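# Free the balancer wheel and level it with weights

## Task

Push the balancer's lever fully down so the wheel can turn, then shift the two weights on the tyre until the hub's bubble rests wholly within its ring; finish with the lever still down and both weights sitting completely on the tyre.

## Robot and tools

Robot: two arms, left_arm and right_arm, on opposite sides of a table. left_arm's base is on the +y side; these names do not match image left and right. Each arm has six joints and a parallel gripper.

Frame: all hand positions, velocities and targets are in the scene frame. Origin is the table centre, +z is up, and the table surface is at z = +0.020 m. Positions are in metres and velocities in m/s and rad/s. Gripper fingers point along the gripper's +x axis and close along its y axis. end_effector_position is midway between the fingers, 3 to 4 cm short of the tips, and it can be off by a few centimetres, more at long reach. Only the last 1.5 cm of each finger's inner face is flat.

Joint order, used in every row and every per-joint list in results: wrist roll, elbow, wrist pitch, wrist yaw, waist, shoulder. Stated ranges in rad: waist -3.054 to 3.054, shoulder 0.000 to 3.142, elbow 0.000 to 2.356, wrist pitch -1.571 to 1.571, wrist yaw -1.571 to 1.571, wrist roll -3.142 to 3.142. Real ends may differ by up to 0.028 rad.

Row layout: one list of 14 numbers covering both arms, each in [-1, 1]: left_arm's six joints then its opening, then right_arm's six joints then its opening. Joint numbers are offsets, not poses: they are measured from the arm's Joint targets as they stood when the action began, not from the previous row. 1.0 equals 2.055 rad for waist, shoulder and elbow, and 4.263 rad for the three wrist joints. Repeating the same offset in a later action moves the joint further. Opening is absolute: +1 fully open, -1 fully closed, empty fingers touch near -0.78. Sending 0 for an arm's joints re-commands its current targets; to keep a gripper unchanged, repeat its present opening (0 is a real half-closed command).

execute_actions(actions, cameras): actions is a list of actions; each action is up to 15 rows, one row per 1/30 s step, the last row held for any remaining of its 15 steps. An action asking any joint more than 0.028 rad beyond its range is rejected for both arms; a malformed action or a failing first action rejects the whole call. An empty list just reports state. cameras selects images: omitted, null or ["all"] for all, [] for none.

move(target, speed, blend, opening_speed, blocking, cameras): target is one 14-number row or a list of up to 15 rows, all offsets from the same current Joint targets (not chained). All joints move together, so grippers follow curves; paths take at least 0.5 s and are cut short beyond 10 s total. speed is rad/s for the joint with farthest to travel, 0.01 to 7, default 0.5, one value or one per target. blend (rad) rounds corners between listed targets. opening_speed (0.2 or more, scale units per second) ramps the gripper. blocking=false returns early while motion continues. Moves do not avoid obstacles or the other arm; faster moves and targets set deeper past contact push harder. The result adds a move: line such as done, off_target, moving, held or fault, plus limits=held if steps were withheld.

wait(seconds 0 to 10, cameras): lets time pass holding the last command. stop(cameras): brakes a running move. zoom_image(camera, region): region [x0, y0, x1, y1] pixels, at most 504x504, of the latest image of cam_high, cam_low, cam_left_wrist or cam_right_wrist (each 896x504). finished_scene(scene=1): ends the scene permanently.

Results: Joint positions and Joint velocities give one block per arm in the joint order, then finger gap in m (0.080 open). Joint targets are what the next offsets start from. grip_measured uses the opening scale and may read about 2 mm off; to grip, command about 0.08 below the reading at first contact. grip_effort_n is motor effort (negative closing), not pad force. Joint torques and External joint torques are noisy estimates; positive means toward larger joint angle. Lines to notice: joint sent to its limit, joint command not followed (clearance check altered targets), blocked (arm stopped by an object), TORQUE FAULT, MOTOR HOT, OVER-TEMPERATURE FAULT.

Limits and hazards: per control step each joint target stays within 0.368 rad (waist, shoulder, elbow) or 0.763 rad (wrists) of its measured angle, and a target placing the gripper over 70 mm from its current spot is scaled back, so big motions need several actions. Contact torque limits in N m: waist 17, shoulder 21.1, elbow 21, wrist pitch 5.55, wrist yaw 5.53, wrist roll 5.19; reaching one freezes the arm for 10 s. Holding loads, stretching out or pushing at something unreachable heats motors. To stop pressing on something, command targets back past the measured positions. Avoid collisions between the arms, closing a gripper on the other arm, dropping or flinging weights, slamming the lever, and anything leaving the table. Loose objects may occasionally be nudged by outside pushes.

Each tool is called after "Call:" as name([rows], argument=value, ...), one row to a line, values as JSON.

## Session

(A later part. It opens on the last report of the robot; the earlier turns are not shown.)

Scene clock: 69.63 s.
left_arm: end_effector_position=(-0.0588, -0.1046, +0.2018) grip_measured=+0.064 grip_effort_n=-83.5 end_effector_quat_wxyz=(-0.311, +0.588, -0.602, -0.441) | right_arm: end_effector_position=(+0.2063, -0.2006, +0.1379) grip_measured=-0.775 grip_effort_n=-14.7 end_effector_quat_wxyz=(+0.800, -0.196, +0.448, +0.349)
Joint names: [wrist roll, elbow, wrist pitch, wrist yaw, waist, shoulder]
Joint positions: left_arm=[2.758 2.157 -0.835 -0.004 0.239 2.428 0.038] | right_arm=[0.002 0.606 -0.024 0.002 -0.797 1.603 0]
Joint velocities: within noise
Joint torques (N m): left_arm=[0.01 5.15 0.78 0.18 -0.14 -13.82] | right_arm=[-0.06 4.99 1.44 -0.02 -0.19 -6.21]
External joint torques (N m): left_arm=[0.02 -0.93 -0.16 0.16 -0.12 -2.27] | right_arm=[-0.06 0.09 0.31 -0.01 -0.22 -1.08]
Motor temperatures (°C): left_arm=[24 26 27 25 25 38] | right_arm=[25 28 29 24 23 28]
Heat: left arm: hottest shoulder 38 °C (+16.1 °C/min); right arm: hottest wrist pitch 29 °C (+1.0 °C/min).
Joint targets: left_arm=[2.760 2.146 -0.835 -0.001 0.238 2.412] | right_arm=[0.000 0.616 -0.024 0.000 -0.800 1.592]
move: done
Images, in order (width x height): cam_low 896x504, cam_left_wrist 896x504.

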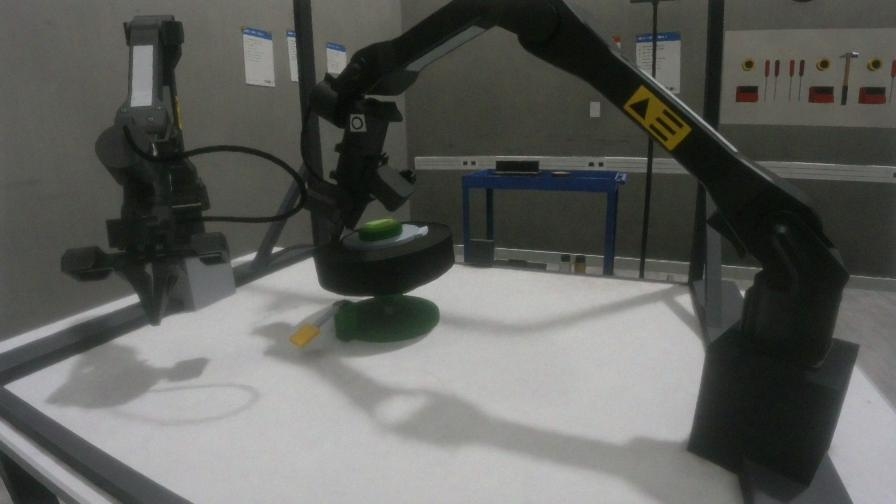

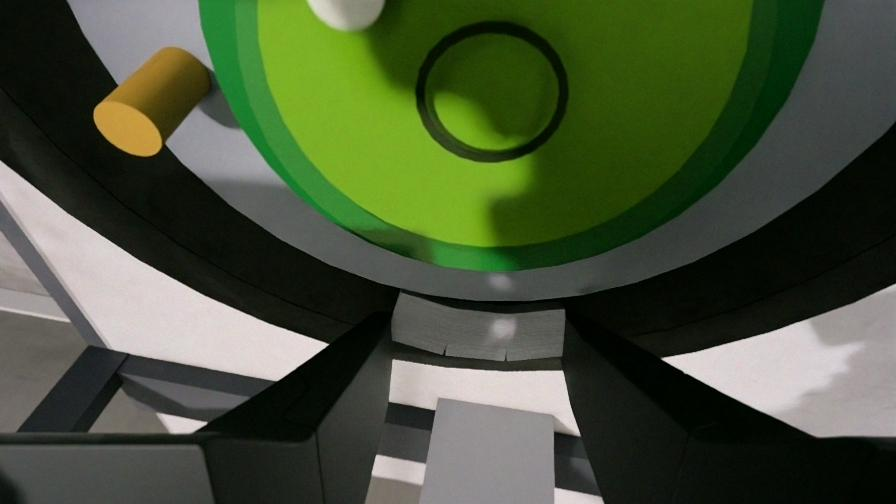

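Call:
move([
  [0,0,0,0,0,0, 0.3, 0,0,0,0,0,0,-1],
  [0,0.0277,-0.0131, 0, 0, 0, 0.3, 0,0,0,0,0,0,-1],
  [0,0.056,-0.0461, 0, 0, -0.0402, 0.3, 0,0,0,0,0,0,-1],
], speed=[0.2,0.15,0.5], opening_speed=0.5)

Call:
zoom_image(camera="cam_high", region=[390, 235, 530, 385])

Scene clock: 72.20 s.
left_arm: end_effector_position=(-0.0535, -0.0842, +0.2654) grip_measured=+0.297 grip_effort_n=14.7 end_effector_quat_wxyz=(-0.315, +0.587, -0.600, -0.443) | right_arm: end_effector_position=(+0.2063, -0.2006, +0.1379) grip_measured=-0.775 grip_effort_n=-14.7 end_effector_quat_wxyz=(+0.800, -0.196, +0.448, +0.349)
Joint names: [wrist roll, elbow, wrist pitch, wrist yaw, waist, shoulder]
Joint positions: left_arm=[2.759 2.255 -1.032 -0.004 0.239 2.338 0.048] | right_arm=[0.002 0.606 -0.024 0.002 -0.797 1.603 0]
Joint velocities: within noise
Joint torques (N m): left_arm=[-0.03 7.09 0.82 0.15 0.05 -12.49] | right_arm=[-0.05 5 1.43 -0.02 -0.14 -6.13]
External joint torques (N m): left_arm=[-0.02 1.15 -0.08 0.13 0.05 -1.51] | right_arm=[-0.05 0.12 0.31 -0.02 -0.13 -1.03]
Motor temperatures (°C): left_arm=[24 26 27 25 25 39] | right_arm=[25 28 29 24 23 28]
Heat: left arm: hottest shoulder 39 °C (+16.2 °C/min); right arm: hottest wrist pitch 29 °C (+1.0 °C/min).
Joint targets: left_arm=[2.760 2.261 -1.032 -0.001 0.238 2.329] | right_arm=[0.000 0.616 -0.024 0.000 -0.800 1.592]
move: done

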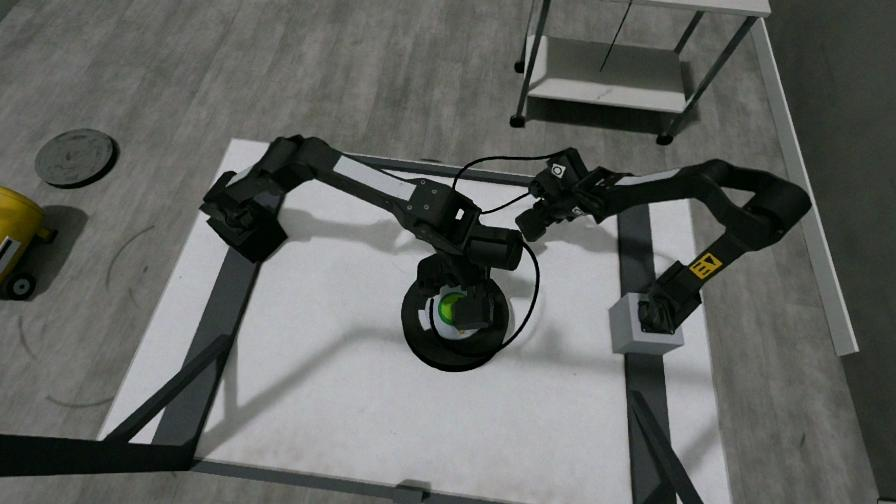

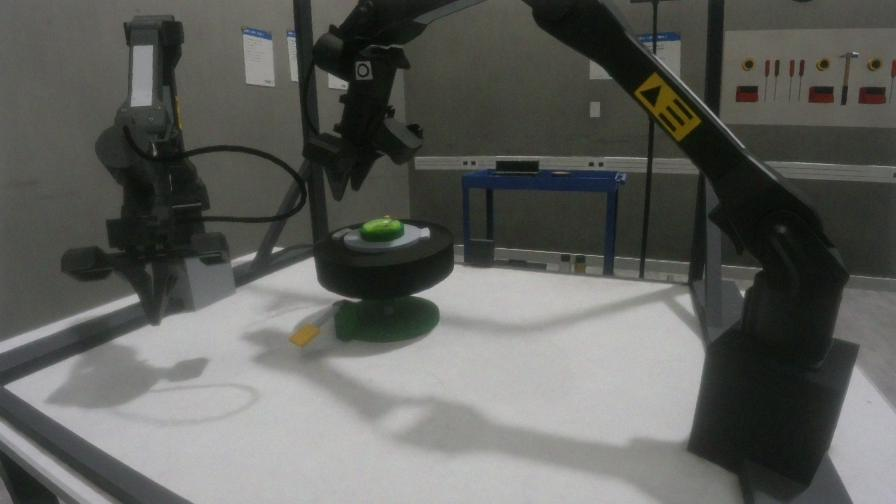

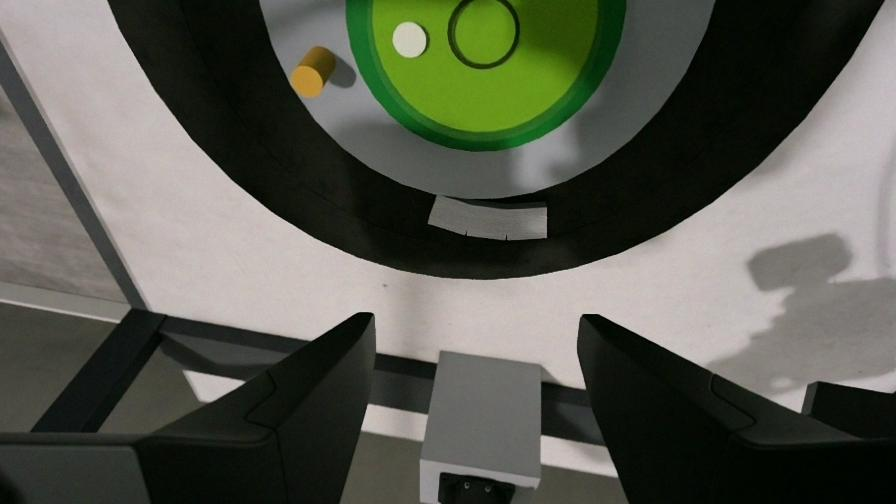

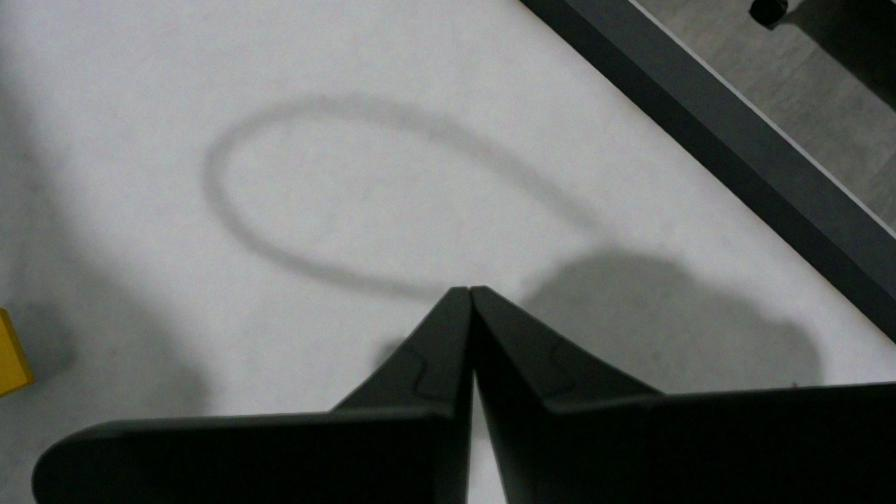

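Scaled by 3.360 from the camera's 896x504 image, which has a finer 1280x720 frame.

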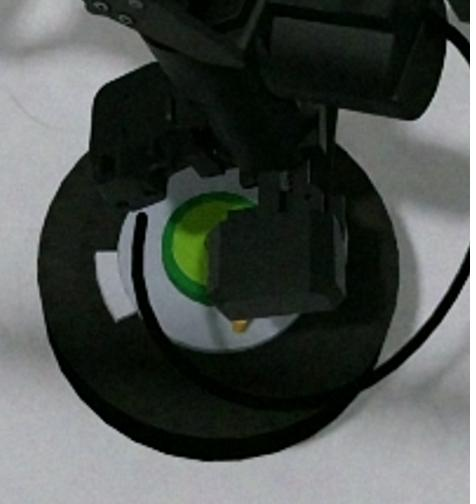

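Call:
move(target=[-0.6474,-0.0803,-0.0303, 0, 0.0136, -0.1431, 0.45, 0,0,0,0,0,0,-1], speed=2)

Call:
zoom_image(camera="cam_left_wrist", region=[320, 40, 720, 440])

Call:
zoom_image(camera="cam_high", region=[390, 235, 530, 385])

Scene clock: 74.77 s.
left_arm: end_effector_position=(-0.0247, -0.0221, +0.3412) grip_measured=+0.447 grip_effort_n=12.3 end_effector_quat_wxyz=(+0.524, +0.417, +0.325, -0.668) | right_arm: end_effector_position=(+0.2063, -0.2006, +0.1379) grip_measured=-0.775 grip_effort_n=-15.1 end_effector_quat_wxyz=(+0.800, -0.196, +0.448, +0.349)
Joint names: [wrist roll, elbow, wrist pitch, wrist yaw, waist, shoulder]
Joint positions: left_arm=[0.002 2.102 -1.161 -0.004 0.263 2.055 0.055] | right_arm=[0.002 0.606 -0.024 0.002 -0.797 1.603 0]
Joint velocities: within noise
Joint torques (N m): left_arm=[-0.09 5.49 0.86 0.12 0.27 -12] | right_arm=[-0.05 5 1.43 -0.02 -0.25 -6.17]
External joint torques (N m): left_arm=[-0.09 -0.49 -0.15 0.12 0.26 -2.6] | right_arm=[-0.06 0.2 0.33 -0.03 -0.22 -1.13]
Motor temperatures (°C): left_arm=[24 26 27 25 25 40] | right_arm=[25 28 29 24 23 28]
Heat: left arm: hottest shoulder 40 °C (+16.1 °C/min); right arm: hottest wrist pitch 29 °C (+1.0 °C/min).
Joint targets: left_arm=[0.001 2.096 -1.161 0.000 0.265 2.035] | right_arm=[0.000 0.616 -0.024 0.000 -0.800 1.592]
move: done

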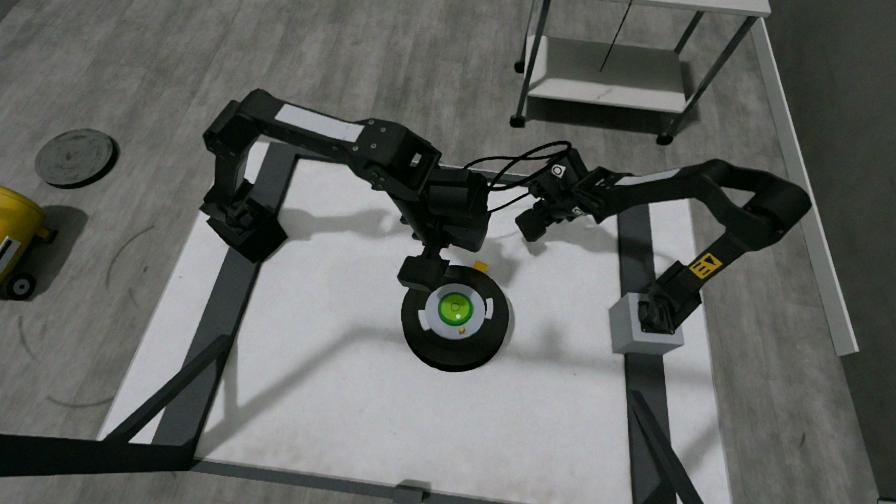

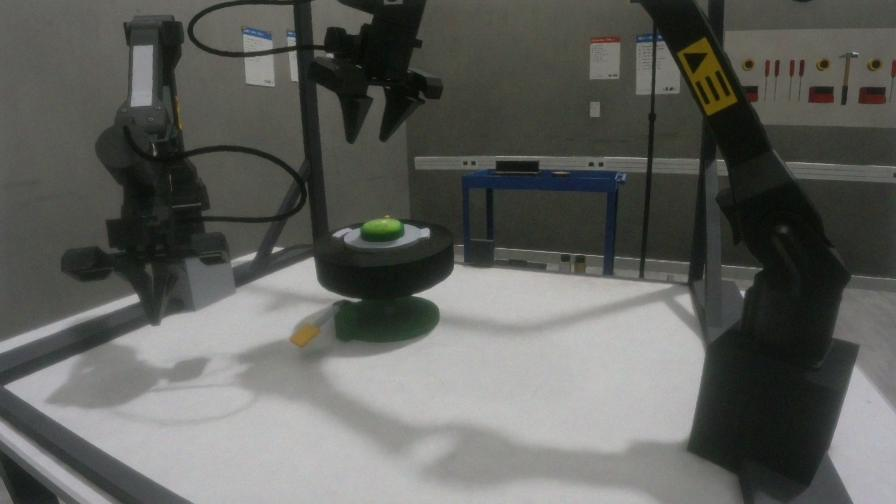

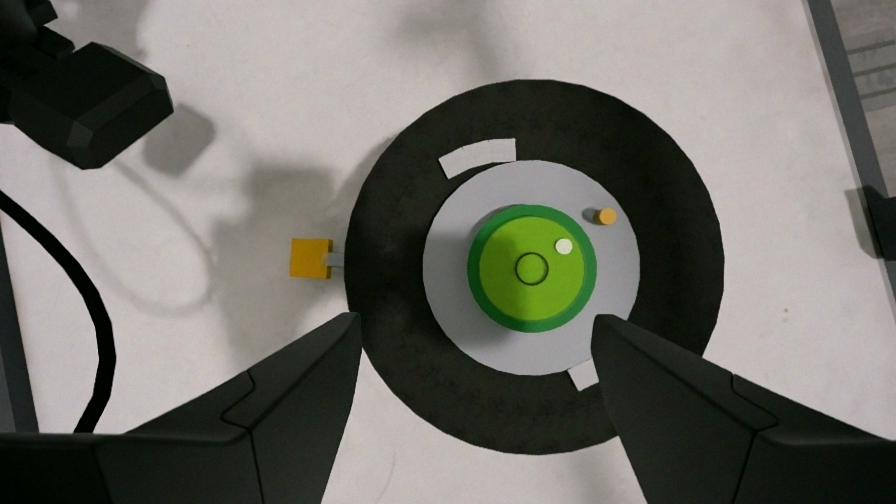

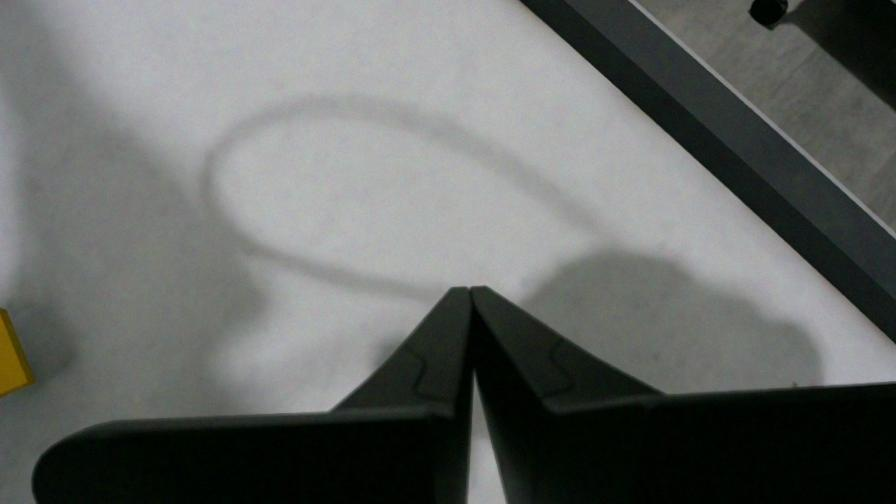

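Scaled by 1.260 from the camera's 896x504 image, which has a finer 1280x720 frame.

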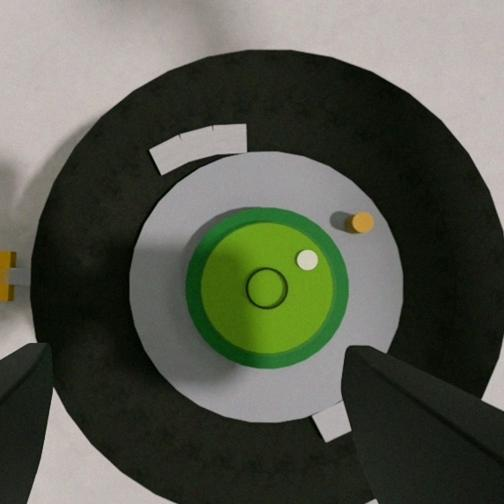

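Scaled by 3.360 from the camera's 896x504 image, which has a finer 1280x720 frame.

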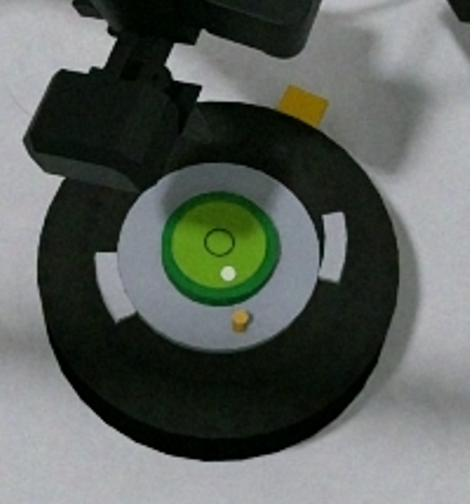

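Call:
move(target=[-0.178,0.0327,-0.0373, 0, -0.0686, 0.1499, 0.45, 0,0,0,0,0,0,-1], speed=1, cameras=["cam_low","cam_left_wrist"])

Scene clock: 77.50 s.
left_arm: end_effector_position=(-0.0838, +0.0088, +0.2190) grip_measured=+0.447 grip_effort_n=12.3 end_effector_quat_wxyz=(+0.591, +0.374, +0.578, -0.421) | right_arm: end_effector_position=(+0.2063, -0.2006, +0.1379) grip_measured=-0.775 grip_effort_n=-15.1 end_effector_quat_wxyz=(+0.800, -0.196, +0.448, +0.349)
Joint names: [wrist roll, elbow, wrist pitch, wrist yaw, waist, shoulder]
Joint positions: left_arm=[-0.755 2.152 -1.319 -0.004 0.124 2.335 0.055] | right_arm=[0.002 0.606 -0.024 0.002 -0.797 1.603 0]
Joint velocities: within noise
Joint torques (N m): left_arm=[-0.15 7.17 0.15 0.07 0.07 -10.26] | right_arm=[-0.07 4.99 1.45 -0.03 -0.15 -6.2]
External joint torques (N m): left_arm=[-0.16 1.59 -0.28 0.11 0.07 0.4] | right_arm=[-0.07 0.09 0.32 -0.02 -0.13 -1.06]
Motor temperatures (°C): left_arm=[24 26 27 25 25 41] | right_arm=[25 28 29 24 23 28]
Heat: left arm: hottest shoulder 41 °C (+16.1 °C/min); right arm: hottest wrist pitch 29 °C (+1.0 °C/min).
Joint targets: left_arm=[-0.758 2.163 -1.320 -0.001 0.124 2.343] | right_arm=[0.000 0.616 -0.024 0.000 -0.800 1.592]
move: done
Images, in order (width x height): cam_low 896x504, cam_left_wrist 896x504.

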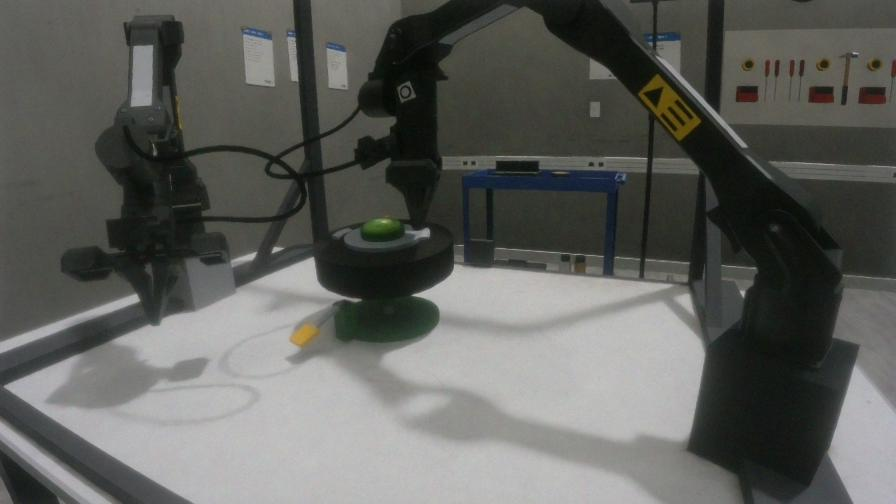

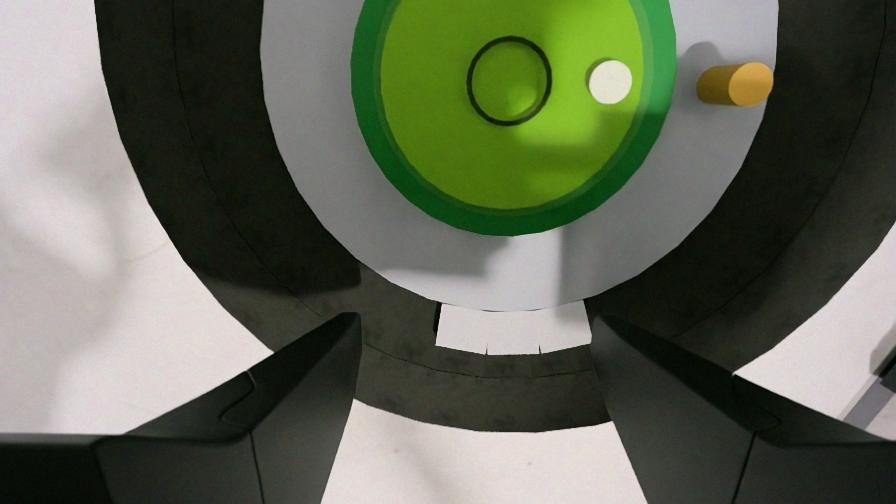

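Call:
move([
  [-0.0049,-0.0118,0.0069, 0, -0.0102, 0.0026, 0.45, 0,0,0,0,0,0,-1],
  [-0.0049,-0.0359,0.0183, 0, -0.0102, 0.0020, 0.45, 0,0,0,0,0,0,-1],
], speed=0.2, cameras=["cam_low","cam_left_wrist"])

Scene clock: 79.90 s.
left_arm: end_effector_position=(-0.0941, +0.0084, +0.2044) grip_measured=+0.447 grip_effort_n=11.9 end_effector_quat_wxyz=(+0.592, +0.368, +0.577, -0.426) | right_arm: end_effector_position=(+0.2063, -0.2006, +0.1379) grip_measured=-0.775 grip_effort_n=-14.7 end_effector_quat_wxyz=(+0.800, -0.196, +0.448, +0.349)
Joint names: [wrist roll, elbow, wrist pitch, wrist yaw, waist, shoulder]
Joint positions: left_arm=[-0.777 2.095 -1.244 -0.004 0.104 2.336 0.055] | right_arm=[0.002 0.606 -0.024 0.002 -0.797 1.603 0]
Joint velocities: within noise
Joint torques (N m): left_arm=[-0.13 5.11 0.41 0.07 -0.02 -9.96] | right_arm=[-0.07 4.99 1.42 -0.02 -0.17 -6.21]
External joint torques (N m): left_arm=[-0.14 -0.56 -0.03 0.11 -0.08 0.85] | right_arm=[-0.07 0.16 0.31 -0.03 -0.14 -1.15]
Motor temperatures (°C): left_arm=[24 26 26 25 25 41] | right_arm=[25 28 29 24 23 28]
Heat: left arm: hottest shoulder 41 °C (+15.0 °C/min); right arm: hottest wrist pitch 29 °C (+1.0 °C/min).
Joint targets: left_arm=[-0.779 2.089 -1.242 -0.001 0.104 2.347] | right_arm=[0.000 0.616 -0.024 0.000 -0.800 1.592]
move: done
Images, in order (width x height): cam_low 896x504, cam_left_wrist 896x504.

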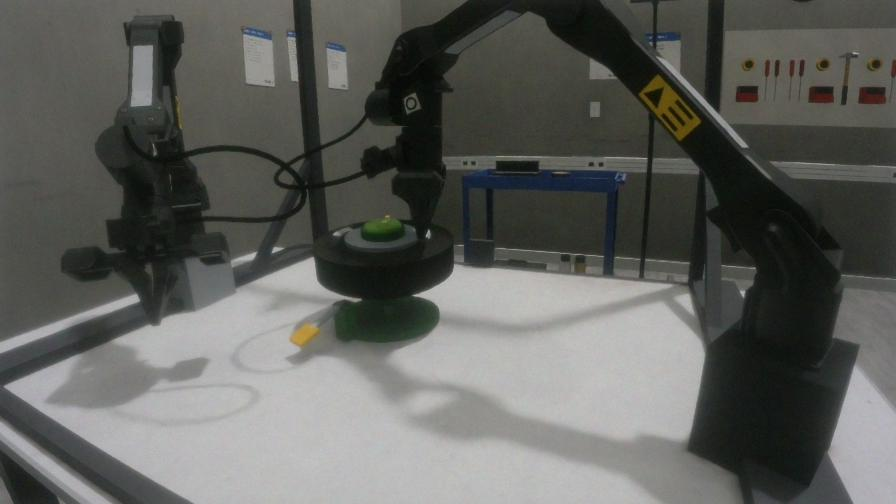

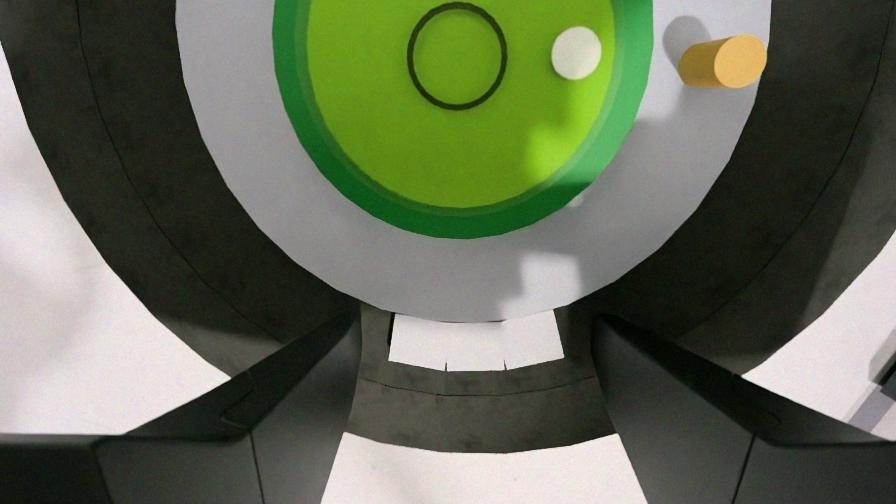

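Call:
move([
  [-0.0012,-0.0254,0.0097, 0, -0.0024, -0.0053, 0.45, 0,0,0,0,0,0,-1],
  [-0.0012,-0.0254,0.0097, 0, -0.0024, -0.0053, 0, 0,0,0,0,0,0,-1],
], speed=0.15, opening_speed=0.5, cameras=["cam_low","cam_left_wrist"])

Scene clock: 83.80 s.
left_arm: end_effector_position=(-0.0942, +0.0125, +0.1934) grip_measured=+0.059 grip_effort_n=-83.5 end_effector_quat_wxyz=(+0.591, +0.371, +0.580, -0.421) | right_arm: end_effector_position=(+0.2063, -0.2006, +0.1379) grip_measured=-0.775 grip_effort_n=-14.7 end_effector_quat_wxyz=(+0.800, -0.196, +0.448, +0.349)
Joint names: [wrist roll, elbow, wrist pitch, wrist yaw, waist, shoulder]
Joint positions: left_arm=[-0.784 2.047 -1.212 -0.002 0.101 2.333 0.038] | right_arm=[0.002 0.606 -0.024 0.002 -0.797 1.603 0]
Joint velocities: within noise
Joint torques (N m): left_arm=[-0.06 4.59 1.2 0.05 -0.22 -10.78] | right_arm=[-0.05 5.01 1.45 -0.03 -0.18 -6.17]
External joint torques (N m): left_arm=[-0.06 -0.99 0.79 0.09 -0.16 -0.12] | right_arm=[-0.05 0.16 0.34 -0.03 -0.19 -1.05]
Motor temperatures (°C): left_arm=[24 26 26 25 25 42] | right_arm=[25 28 29 24 23 28]
Heat: left arm: hottest shoulder 42 °C (+15.1 °C/min); right arm: hottest wrist pitch 29 °C (+1.0 °C/min).
Joint targets: left_arm=[-0.784 2.037 -1.201 0.000 0.099 2.336] | right_arm=[0.000 0.616 -0.024 0.000 -0.800 1.592]
move: done
Images, in order (width x height): cam_low 896x504, cam_left_wrist 896x504.

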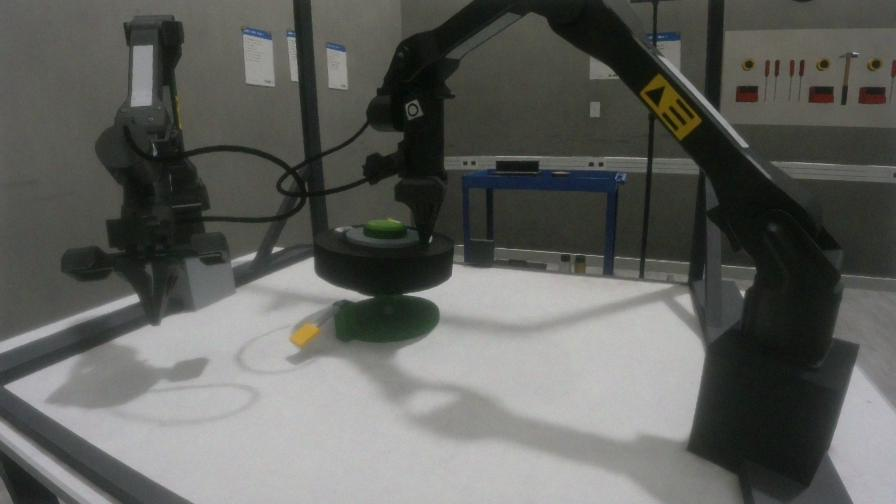

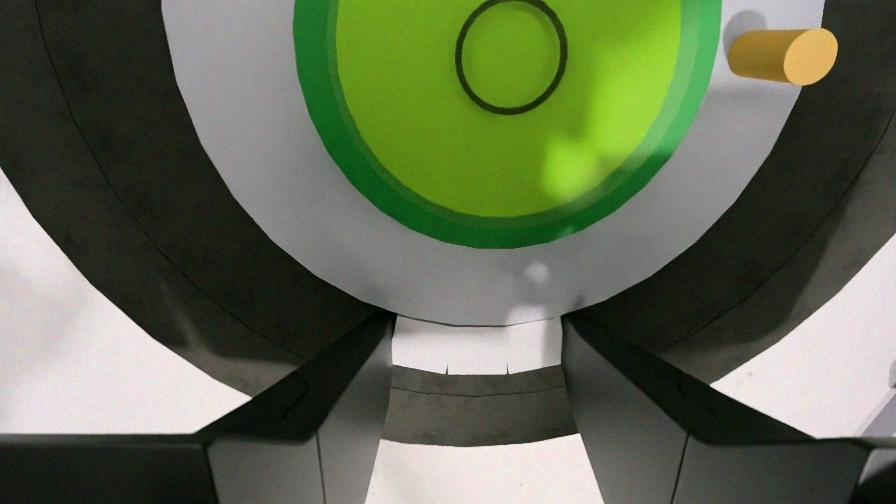

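Call:
move([
  [0,0.0396,-0.0196, 0, 0, -0.001, 0, 0,0,0,0,0,0,-1],
  [-0.11,0.1441,-0.0415, 0, -0.0156, 0.0581, 0, 0,0,0,0,0,0,-1],
], speed=[0.25,0.4])

Call:
zoom_image(camera="cam_high", region=[390, 235, 530, 385])

Scene clock: 87.60 s.
left_arm: end_effector_position=(-0.1159, +0.0020, +0.2137) grip_measured=+0.059 grip_effort_n=-83.5 end_effector_quat_wxyz=(+0.656, +0.235, +0.658, -0.287) | right_arm: end_effector_position=(+0.2063, -0.2006, +0.1379) grip_measured=-0.775 grip_effort_n=-15.1 end_effector_quat_wxyz=(+0.800, -0.196, +0.448, +0.349)
Joint names: [wrist roll, elbow, wrist pitch, wrist yaw, waist, shoulder]
Joint positions: left_arm=[-1.25 2.321 -1.376 -0.002 0.069 2.443 0.038] | right_arm=[0.002 0.606 -0.024 0.002 -0.797 1.603 0]
Joint velocities: within noise
Joint torques (N m): left_arm=[-0.14 7.21 0.12 -0.01 -0.15 -10.24] | right_arm=[-0.06 4.97 1.43 -0.03 -0.14 -6.18]
External joint torques (N m): left_arm=[-0.14 1.69 -0.29 0.04 -0.22 0.87] | right_arm=[-0.06 0.12 0.32 -0.03 -0.14 -1.1]
Motor temperatures (°C): left_arm=[24 26 26 25 25 42] | right_arm=[25 28 29 24 23 28]
Heat: left arm: hottest shoulder 42 °C (+14.1 °C/min); right arm: hottest wrist pitch 29 °C (+1.0 °C/min).
Joint targets: left_arm=[-1.253 2.333 -1.378 -0.001 0.066 2.456] | right_arm=[0.000 0.616 -0.024 0.000 -0.800 1.592]
move: done

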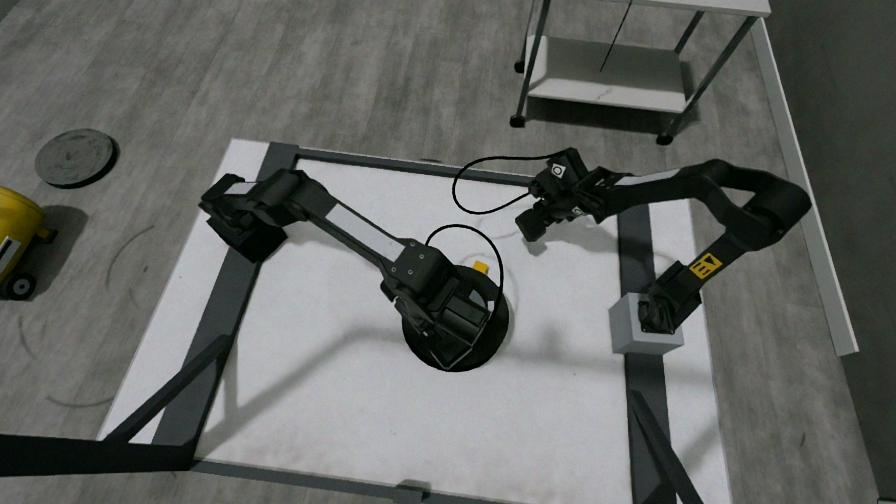

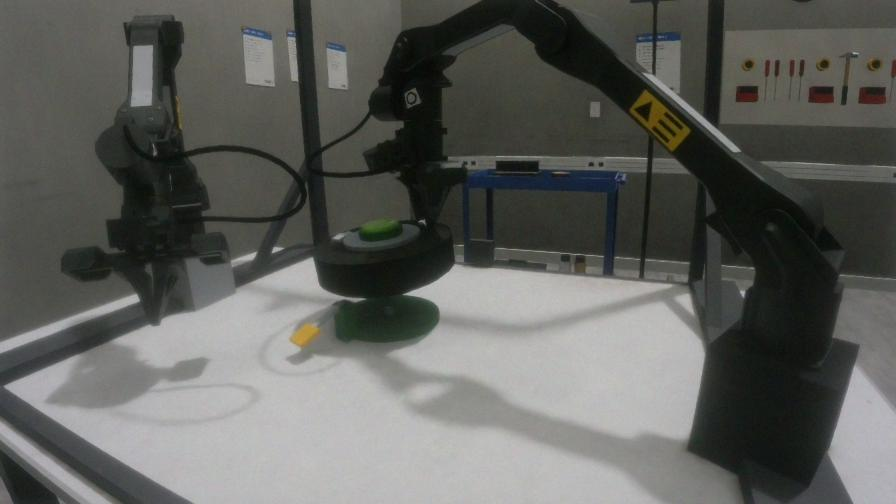

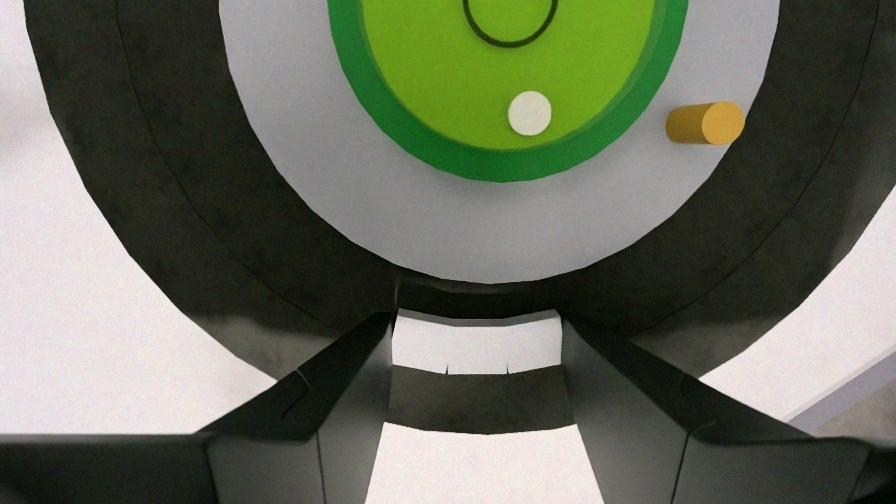

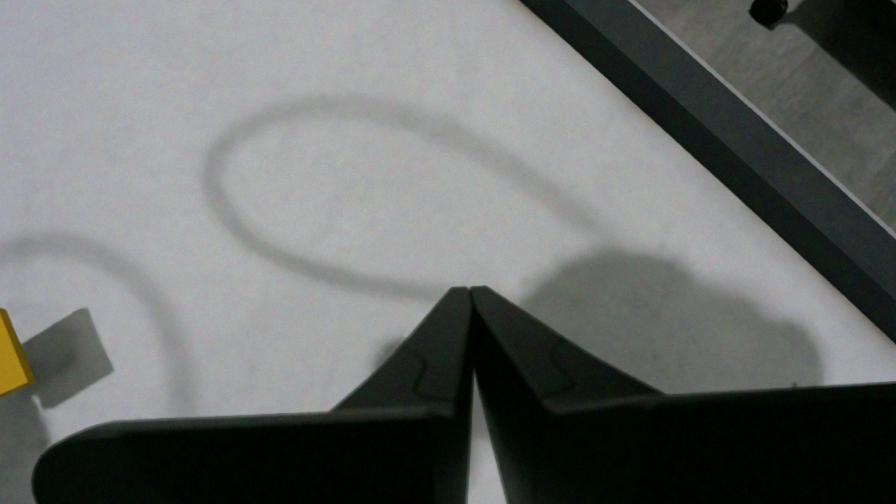

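Scaled by 3.360 from the camera's 896x504 image, which has a finer 1280x720 frame.

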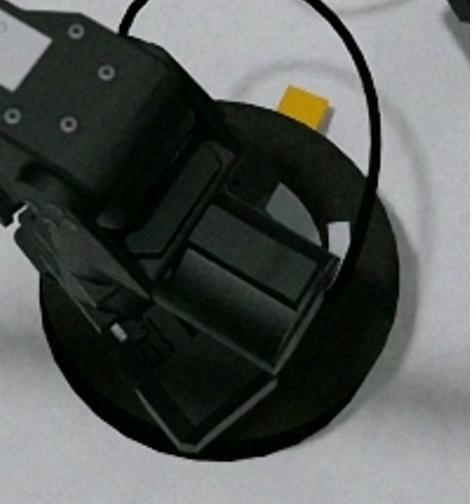

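Call:
move(target=[0,-0.0368,0.0157, 0, 0, -0.0047, 0, 0,0,0,0,0,0,-1], speed=0.12, cameras=["cam_low","cam_left_wrist"])

Call:
zoom_image(camera="cam_low", region=[305, 125, 505, 300])

Scene clock: 89.13 s.
left_arm: end_effector_position=(-0.1174, -0.0003, +0.1995) grip_measured=+0.059 grip_effort_n=-83.5 end_effector_quat_wxyz=(+0.656, +0.233, +0.658, -0.289) | right_arm: end_effector_position=(+0.2063, -0.2006, +0.1379) grip_measured=-0.775 grip_effort_n=-15.1 end_effector_quat_wxyz=(+0.800, -0.196, +0.448, +0.349)
Joint names: [wrist roll, elbow, wrist pitch, wrist yaw, waist, shoulder]
Joint positions: left_arm=[-1.25 2.264 -1.312 -0.002 0.068 2.443 0.038] | right_arm=[0.002 0.606 -0.024 0.002 -0.797 1.603 0]
Joint velocities: within noise
Joint torques (N m): left_arm=[-0.16 5.05 0.33 0.01 -0.21 -11.27] | right_arm=[-0.06 5.02 1.43 -0.03 -0.15 -6.19]
External joint torques (N m): left_arm=[-0.16 -0.56 -0.07 0.05 -0.18 0.04] | right_arm=[-0.07 0.21 0.33 -0.02 -0.18 -1.13]
Motor temperatures (°C): left_arm=[24 27 26 25 25 42] | right_arm=[25 28 29 24 23 28]
Heat: left arm: hottest shoulder 42 °C (+14.2 °C/min); right arm: hottest wrist pitch 29 °C (+1.0 °C/min).
Joint targets: left_arm=[-1.253 2.258 -1.311 -0.001 0.066 2.446] | right_arm=[0.000 0.616 -0.024 0.000 -0.800 1.592]
move: done
Images, in order (width x height): cam_low 896x504, cam_left_wrist 896x504.

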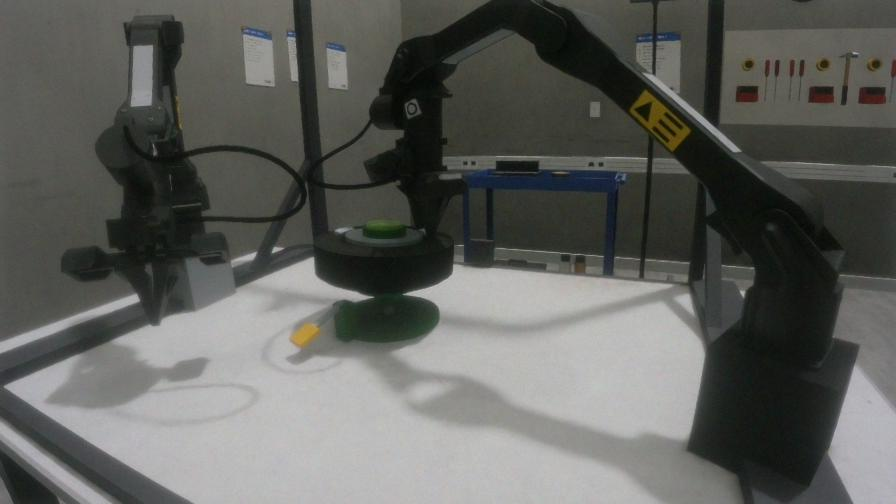

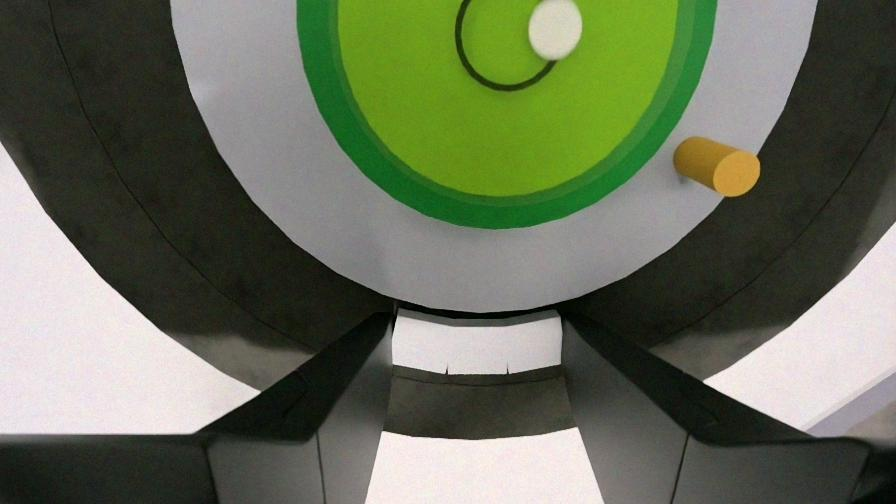

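Scaled by 2.520 from the camera's 896x504 image, which has a finer 1280x720 frame.

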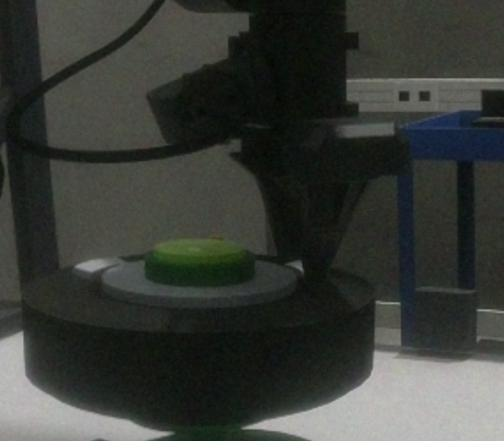

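Call:
move([
  [0,0.0151,-0.0066, 0, 0, 0.0019, 0, 0,0,0,0,0,0,-1],
  [-0.0021,0.0047,-0.0042, 0, -0.0044, -0.0035, 0, 0,0,0,0,0,0,-1],
  [-0.0021,-0.0082,0.0017, 0, -0.0044, -0.0042, 0, 0,0,0,0,0,0,-1],
], speed=0.15, cameras=["cam_left_wrist"])

Scene clock: 91.53 s.
left_arm: end_effector_position=(-0.1203, +0.0024, +0.1961) grip_measured=+0.059 grip_effort_n=-83.5 end_effector_quat_wxyz=(+0.656, +0.234, +0.658, -0.286) | right_arm: end_effector_position=(+0.2063, -0.2006, +0.1379) grip_measured=-0.775 grip_effort_n=-15.1 end_effector_quat_wxyz=(+0.800, -0.196, +0.448, +0.349)
Joint names: [wrist roll, elbow, wrist pitch, wrist yaw, waist, shoulder]
Joint positions: left_arm=[-1.26 2.251 -1.306 -0.001 0.06 2.443 0.038] | right_arm=[0.002 0.606 -0.024 0.002 -0.797 1.603 0]
Joint velocities: within noise
Joint torques (N m): left_arm=[-0.13 4.49 0.43 -0.05 -0.21 -12.23] | right_arm=[-0.05 4.99 1.43 -0.02 -0.19 -6.17]
External joint torques (N m): left_arm=[-0.13 -1.05 0.04 0 -0.23 -1.08] | right_arm=[-0.05 0.12 0.31 -0.02 -0.19 -1.06]
Motor temperatures (°C): left_arm=[24 27 26 25 25 43] | right_arm=[25 28 29 24 23 28]
Heat: left arm: hottest shoulder 43 °C (+15.1 °C/min); right arm: hottest wrist pitch 29 °C (+1.0 °C/min).
Joint targets: left_arm=[-1.262 2.241 -1.303 0.000 0.057 2.437] | right_arm=[0.000 0.616 -0.024 0.000 -0.800 1.592]
move: done
Images, in order (width x height): cam_left_wrist 896x504.

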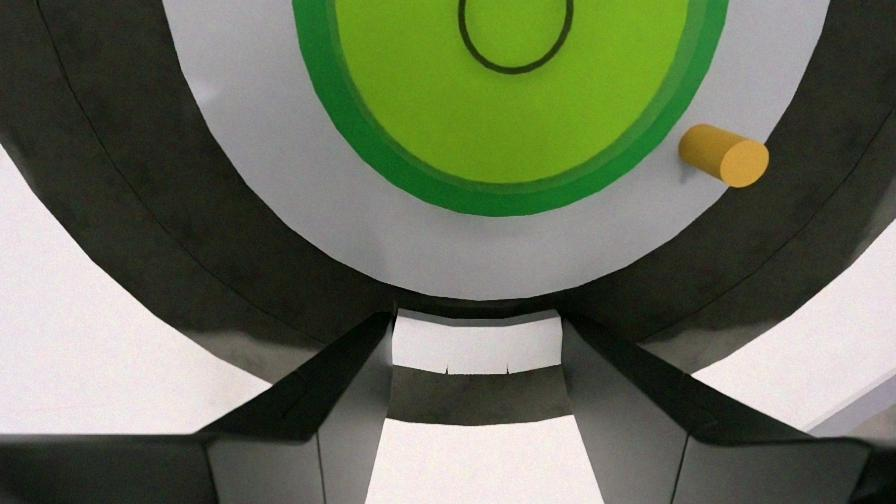

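Call:
move([
  [0,0,0,0,0,0, 0.3, 0,0,0,0,0,0,-1],
  [0,0.0129,-0.006, 0, 0, 0, 0.3, 0,0,0,0,0,0,-1],
  [0,0.0448,-0.0176, 0, 0, 0.0044, 0.3, 0,0,0,0,0,0,-1],
  [0.296,-0.0706,0.0333, 0, 0.1012, -0.1956, 0.3, 0,0,0,0,0,0,-1],
], speed=[0.2,0.15,0.4,1.2], opening_speed=0.5)

Call:
zoom_image(camera="cam_left_wrist", region=[320, 40, 720, 440])

Call:
zoom_image(camera="cam_high", region=[390, 235, 530, 385])

Scene clock: 95.00 s.
left_arm: end_effector_position=(-0.0233, -0.0212, +0.3423) grip_measured=+0.297 grip_effort_n=14.2 end_effector_quat_wxyz=(+0.526, +0.415, +0.328, -0.666) | right_arm: end_effector_position=(+0.2063, -0.2006, +0.1379) grip_measured=-0.775 grip_effort_n=-15.1 end_effector_quat_wxyz=(+0.800, -0.196, +0.448, +0.349)
Joint names: [wrist roll, elbow, wrist pitch, wrist yaw, waist, shoulder]
Joint positions: left_arm=[-0.004 2.101 -1.164 -0.001 0.266 2.051 0.048] | right_arm=[0.002 0.606 -0.024 0.002 -0.797 1.603 0]
Joint velocities: within noise
Joint torques (N m): left_arm=[0.1 5.58 1.07 0.01 0.17 -11.38] | right_arm=[-0.06 5 1.43 -0.03 -0.17 -6.2]
External joint torques (N m): left_arm=[0.1 -0.38 0.05 0.01 0.3 -2.04] | right_arm=[-0.06 0.09 0.29 -0.04 -0.15 -1.09]
Motor temperatures (°C): left_arm=[24 26 26 25 25 44] | right_arm=[25 28 29 24 23 29]
Heat: left arm: hottest shoulder 44 °C (+16.0 °C/min); right arm: hottest shoulder 29 °C (+2.0 °C/min).
Joint targets: left_arm=[0.000 2.096 -1.162 0.000 0.265 2.035] | right_arm=[0.000 0.616 -0.024 0.000 -0.800 1.592]
move: done

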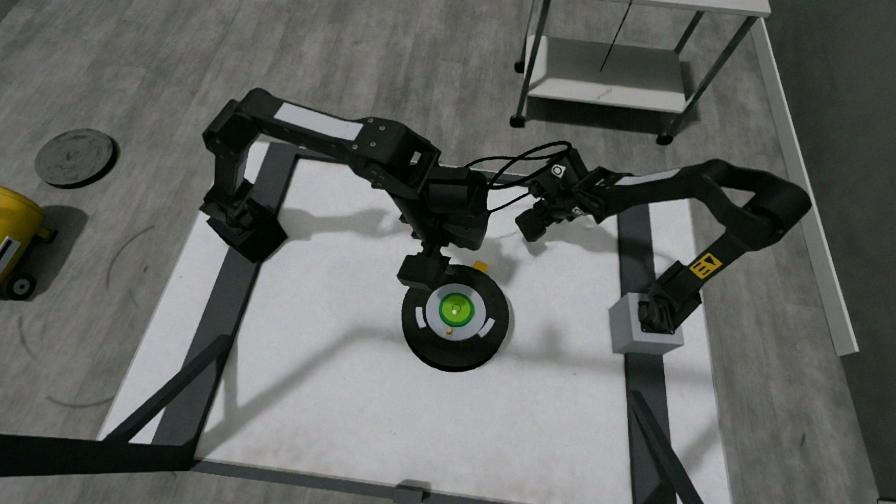

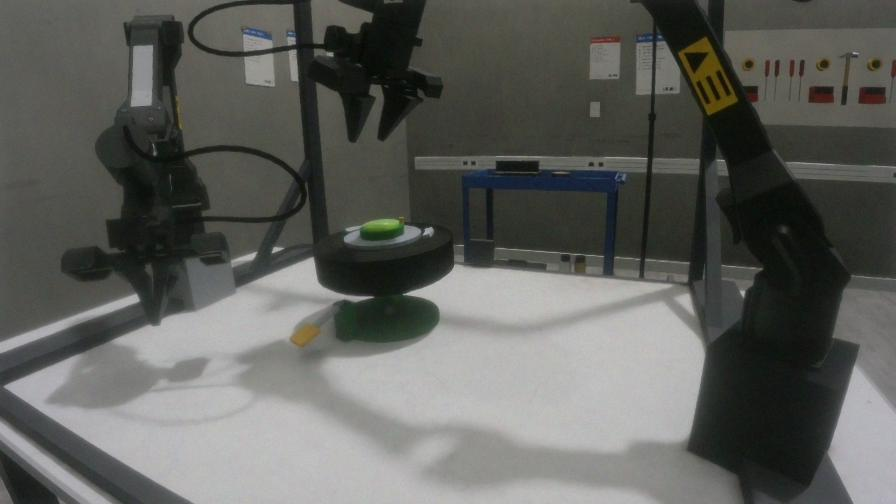

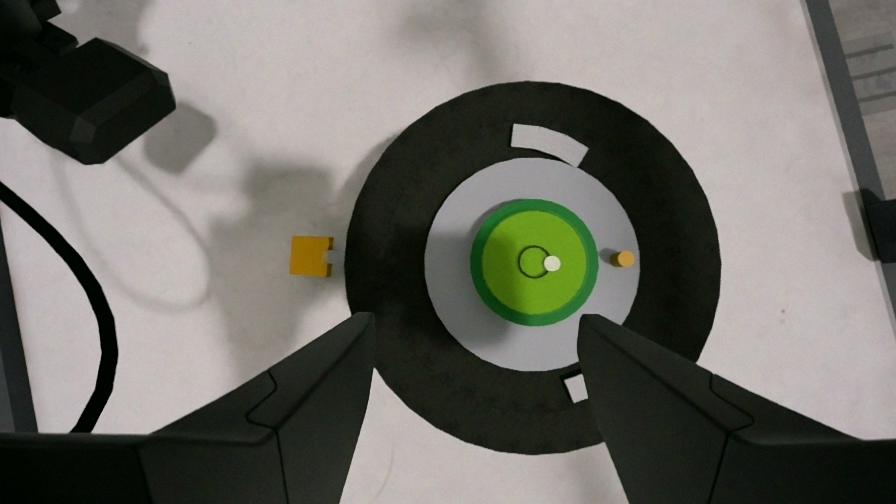

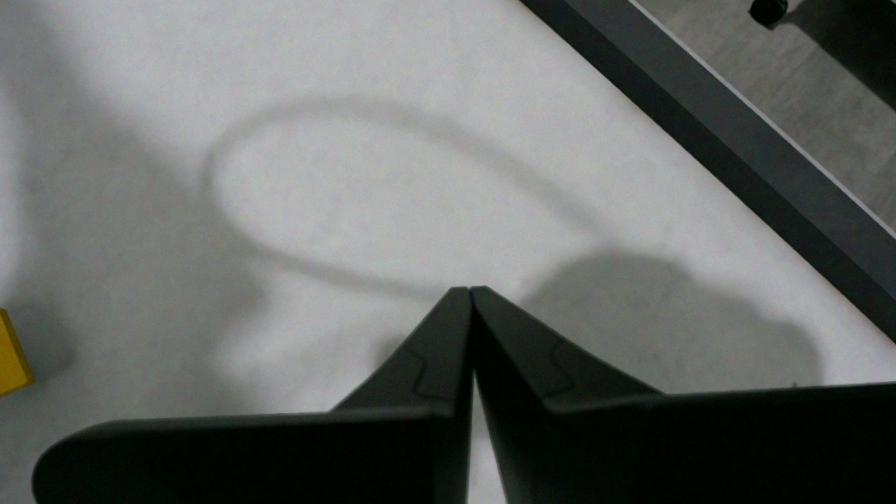

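Scaled by 1.260 from the camera's 896x504 image, which has a finer 1280x720 frame.

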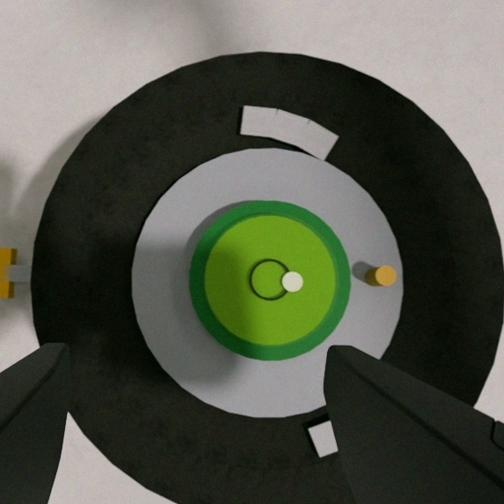

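Scaled by 3.360 from the camera's 896x504 image, which has a finer 1280x720 frame.

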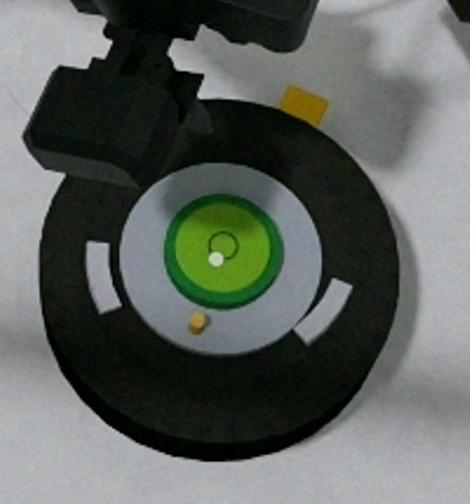

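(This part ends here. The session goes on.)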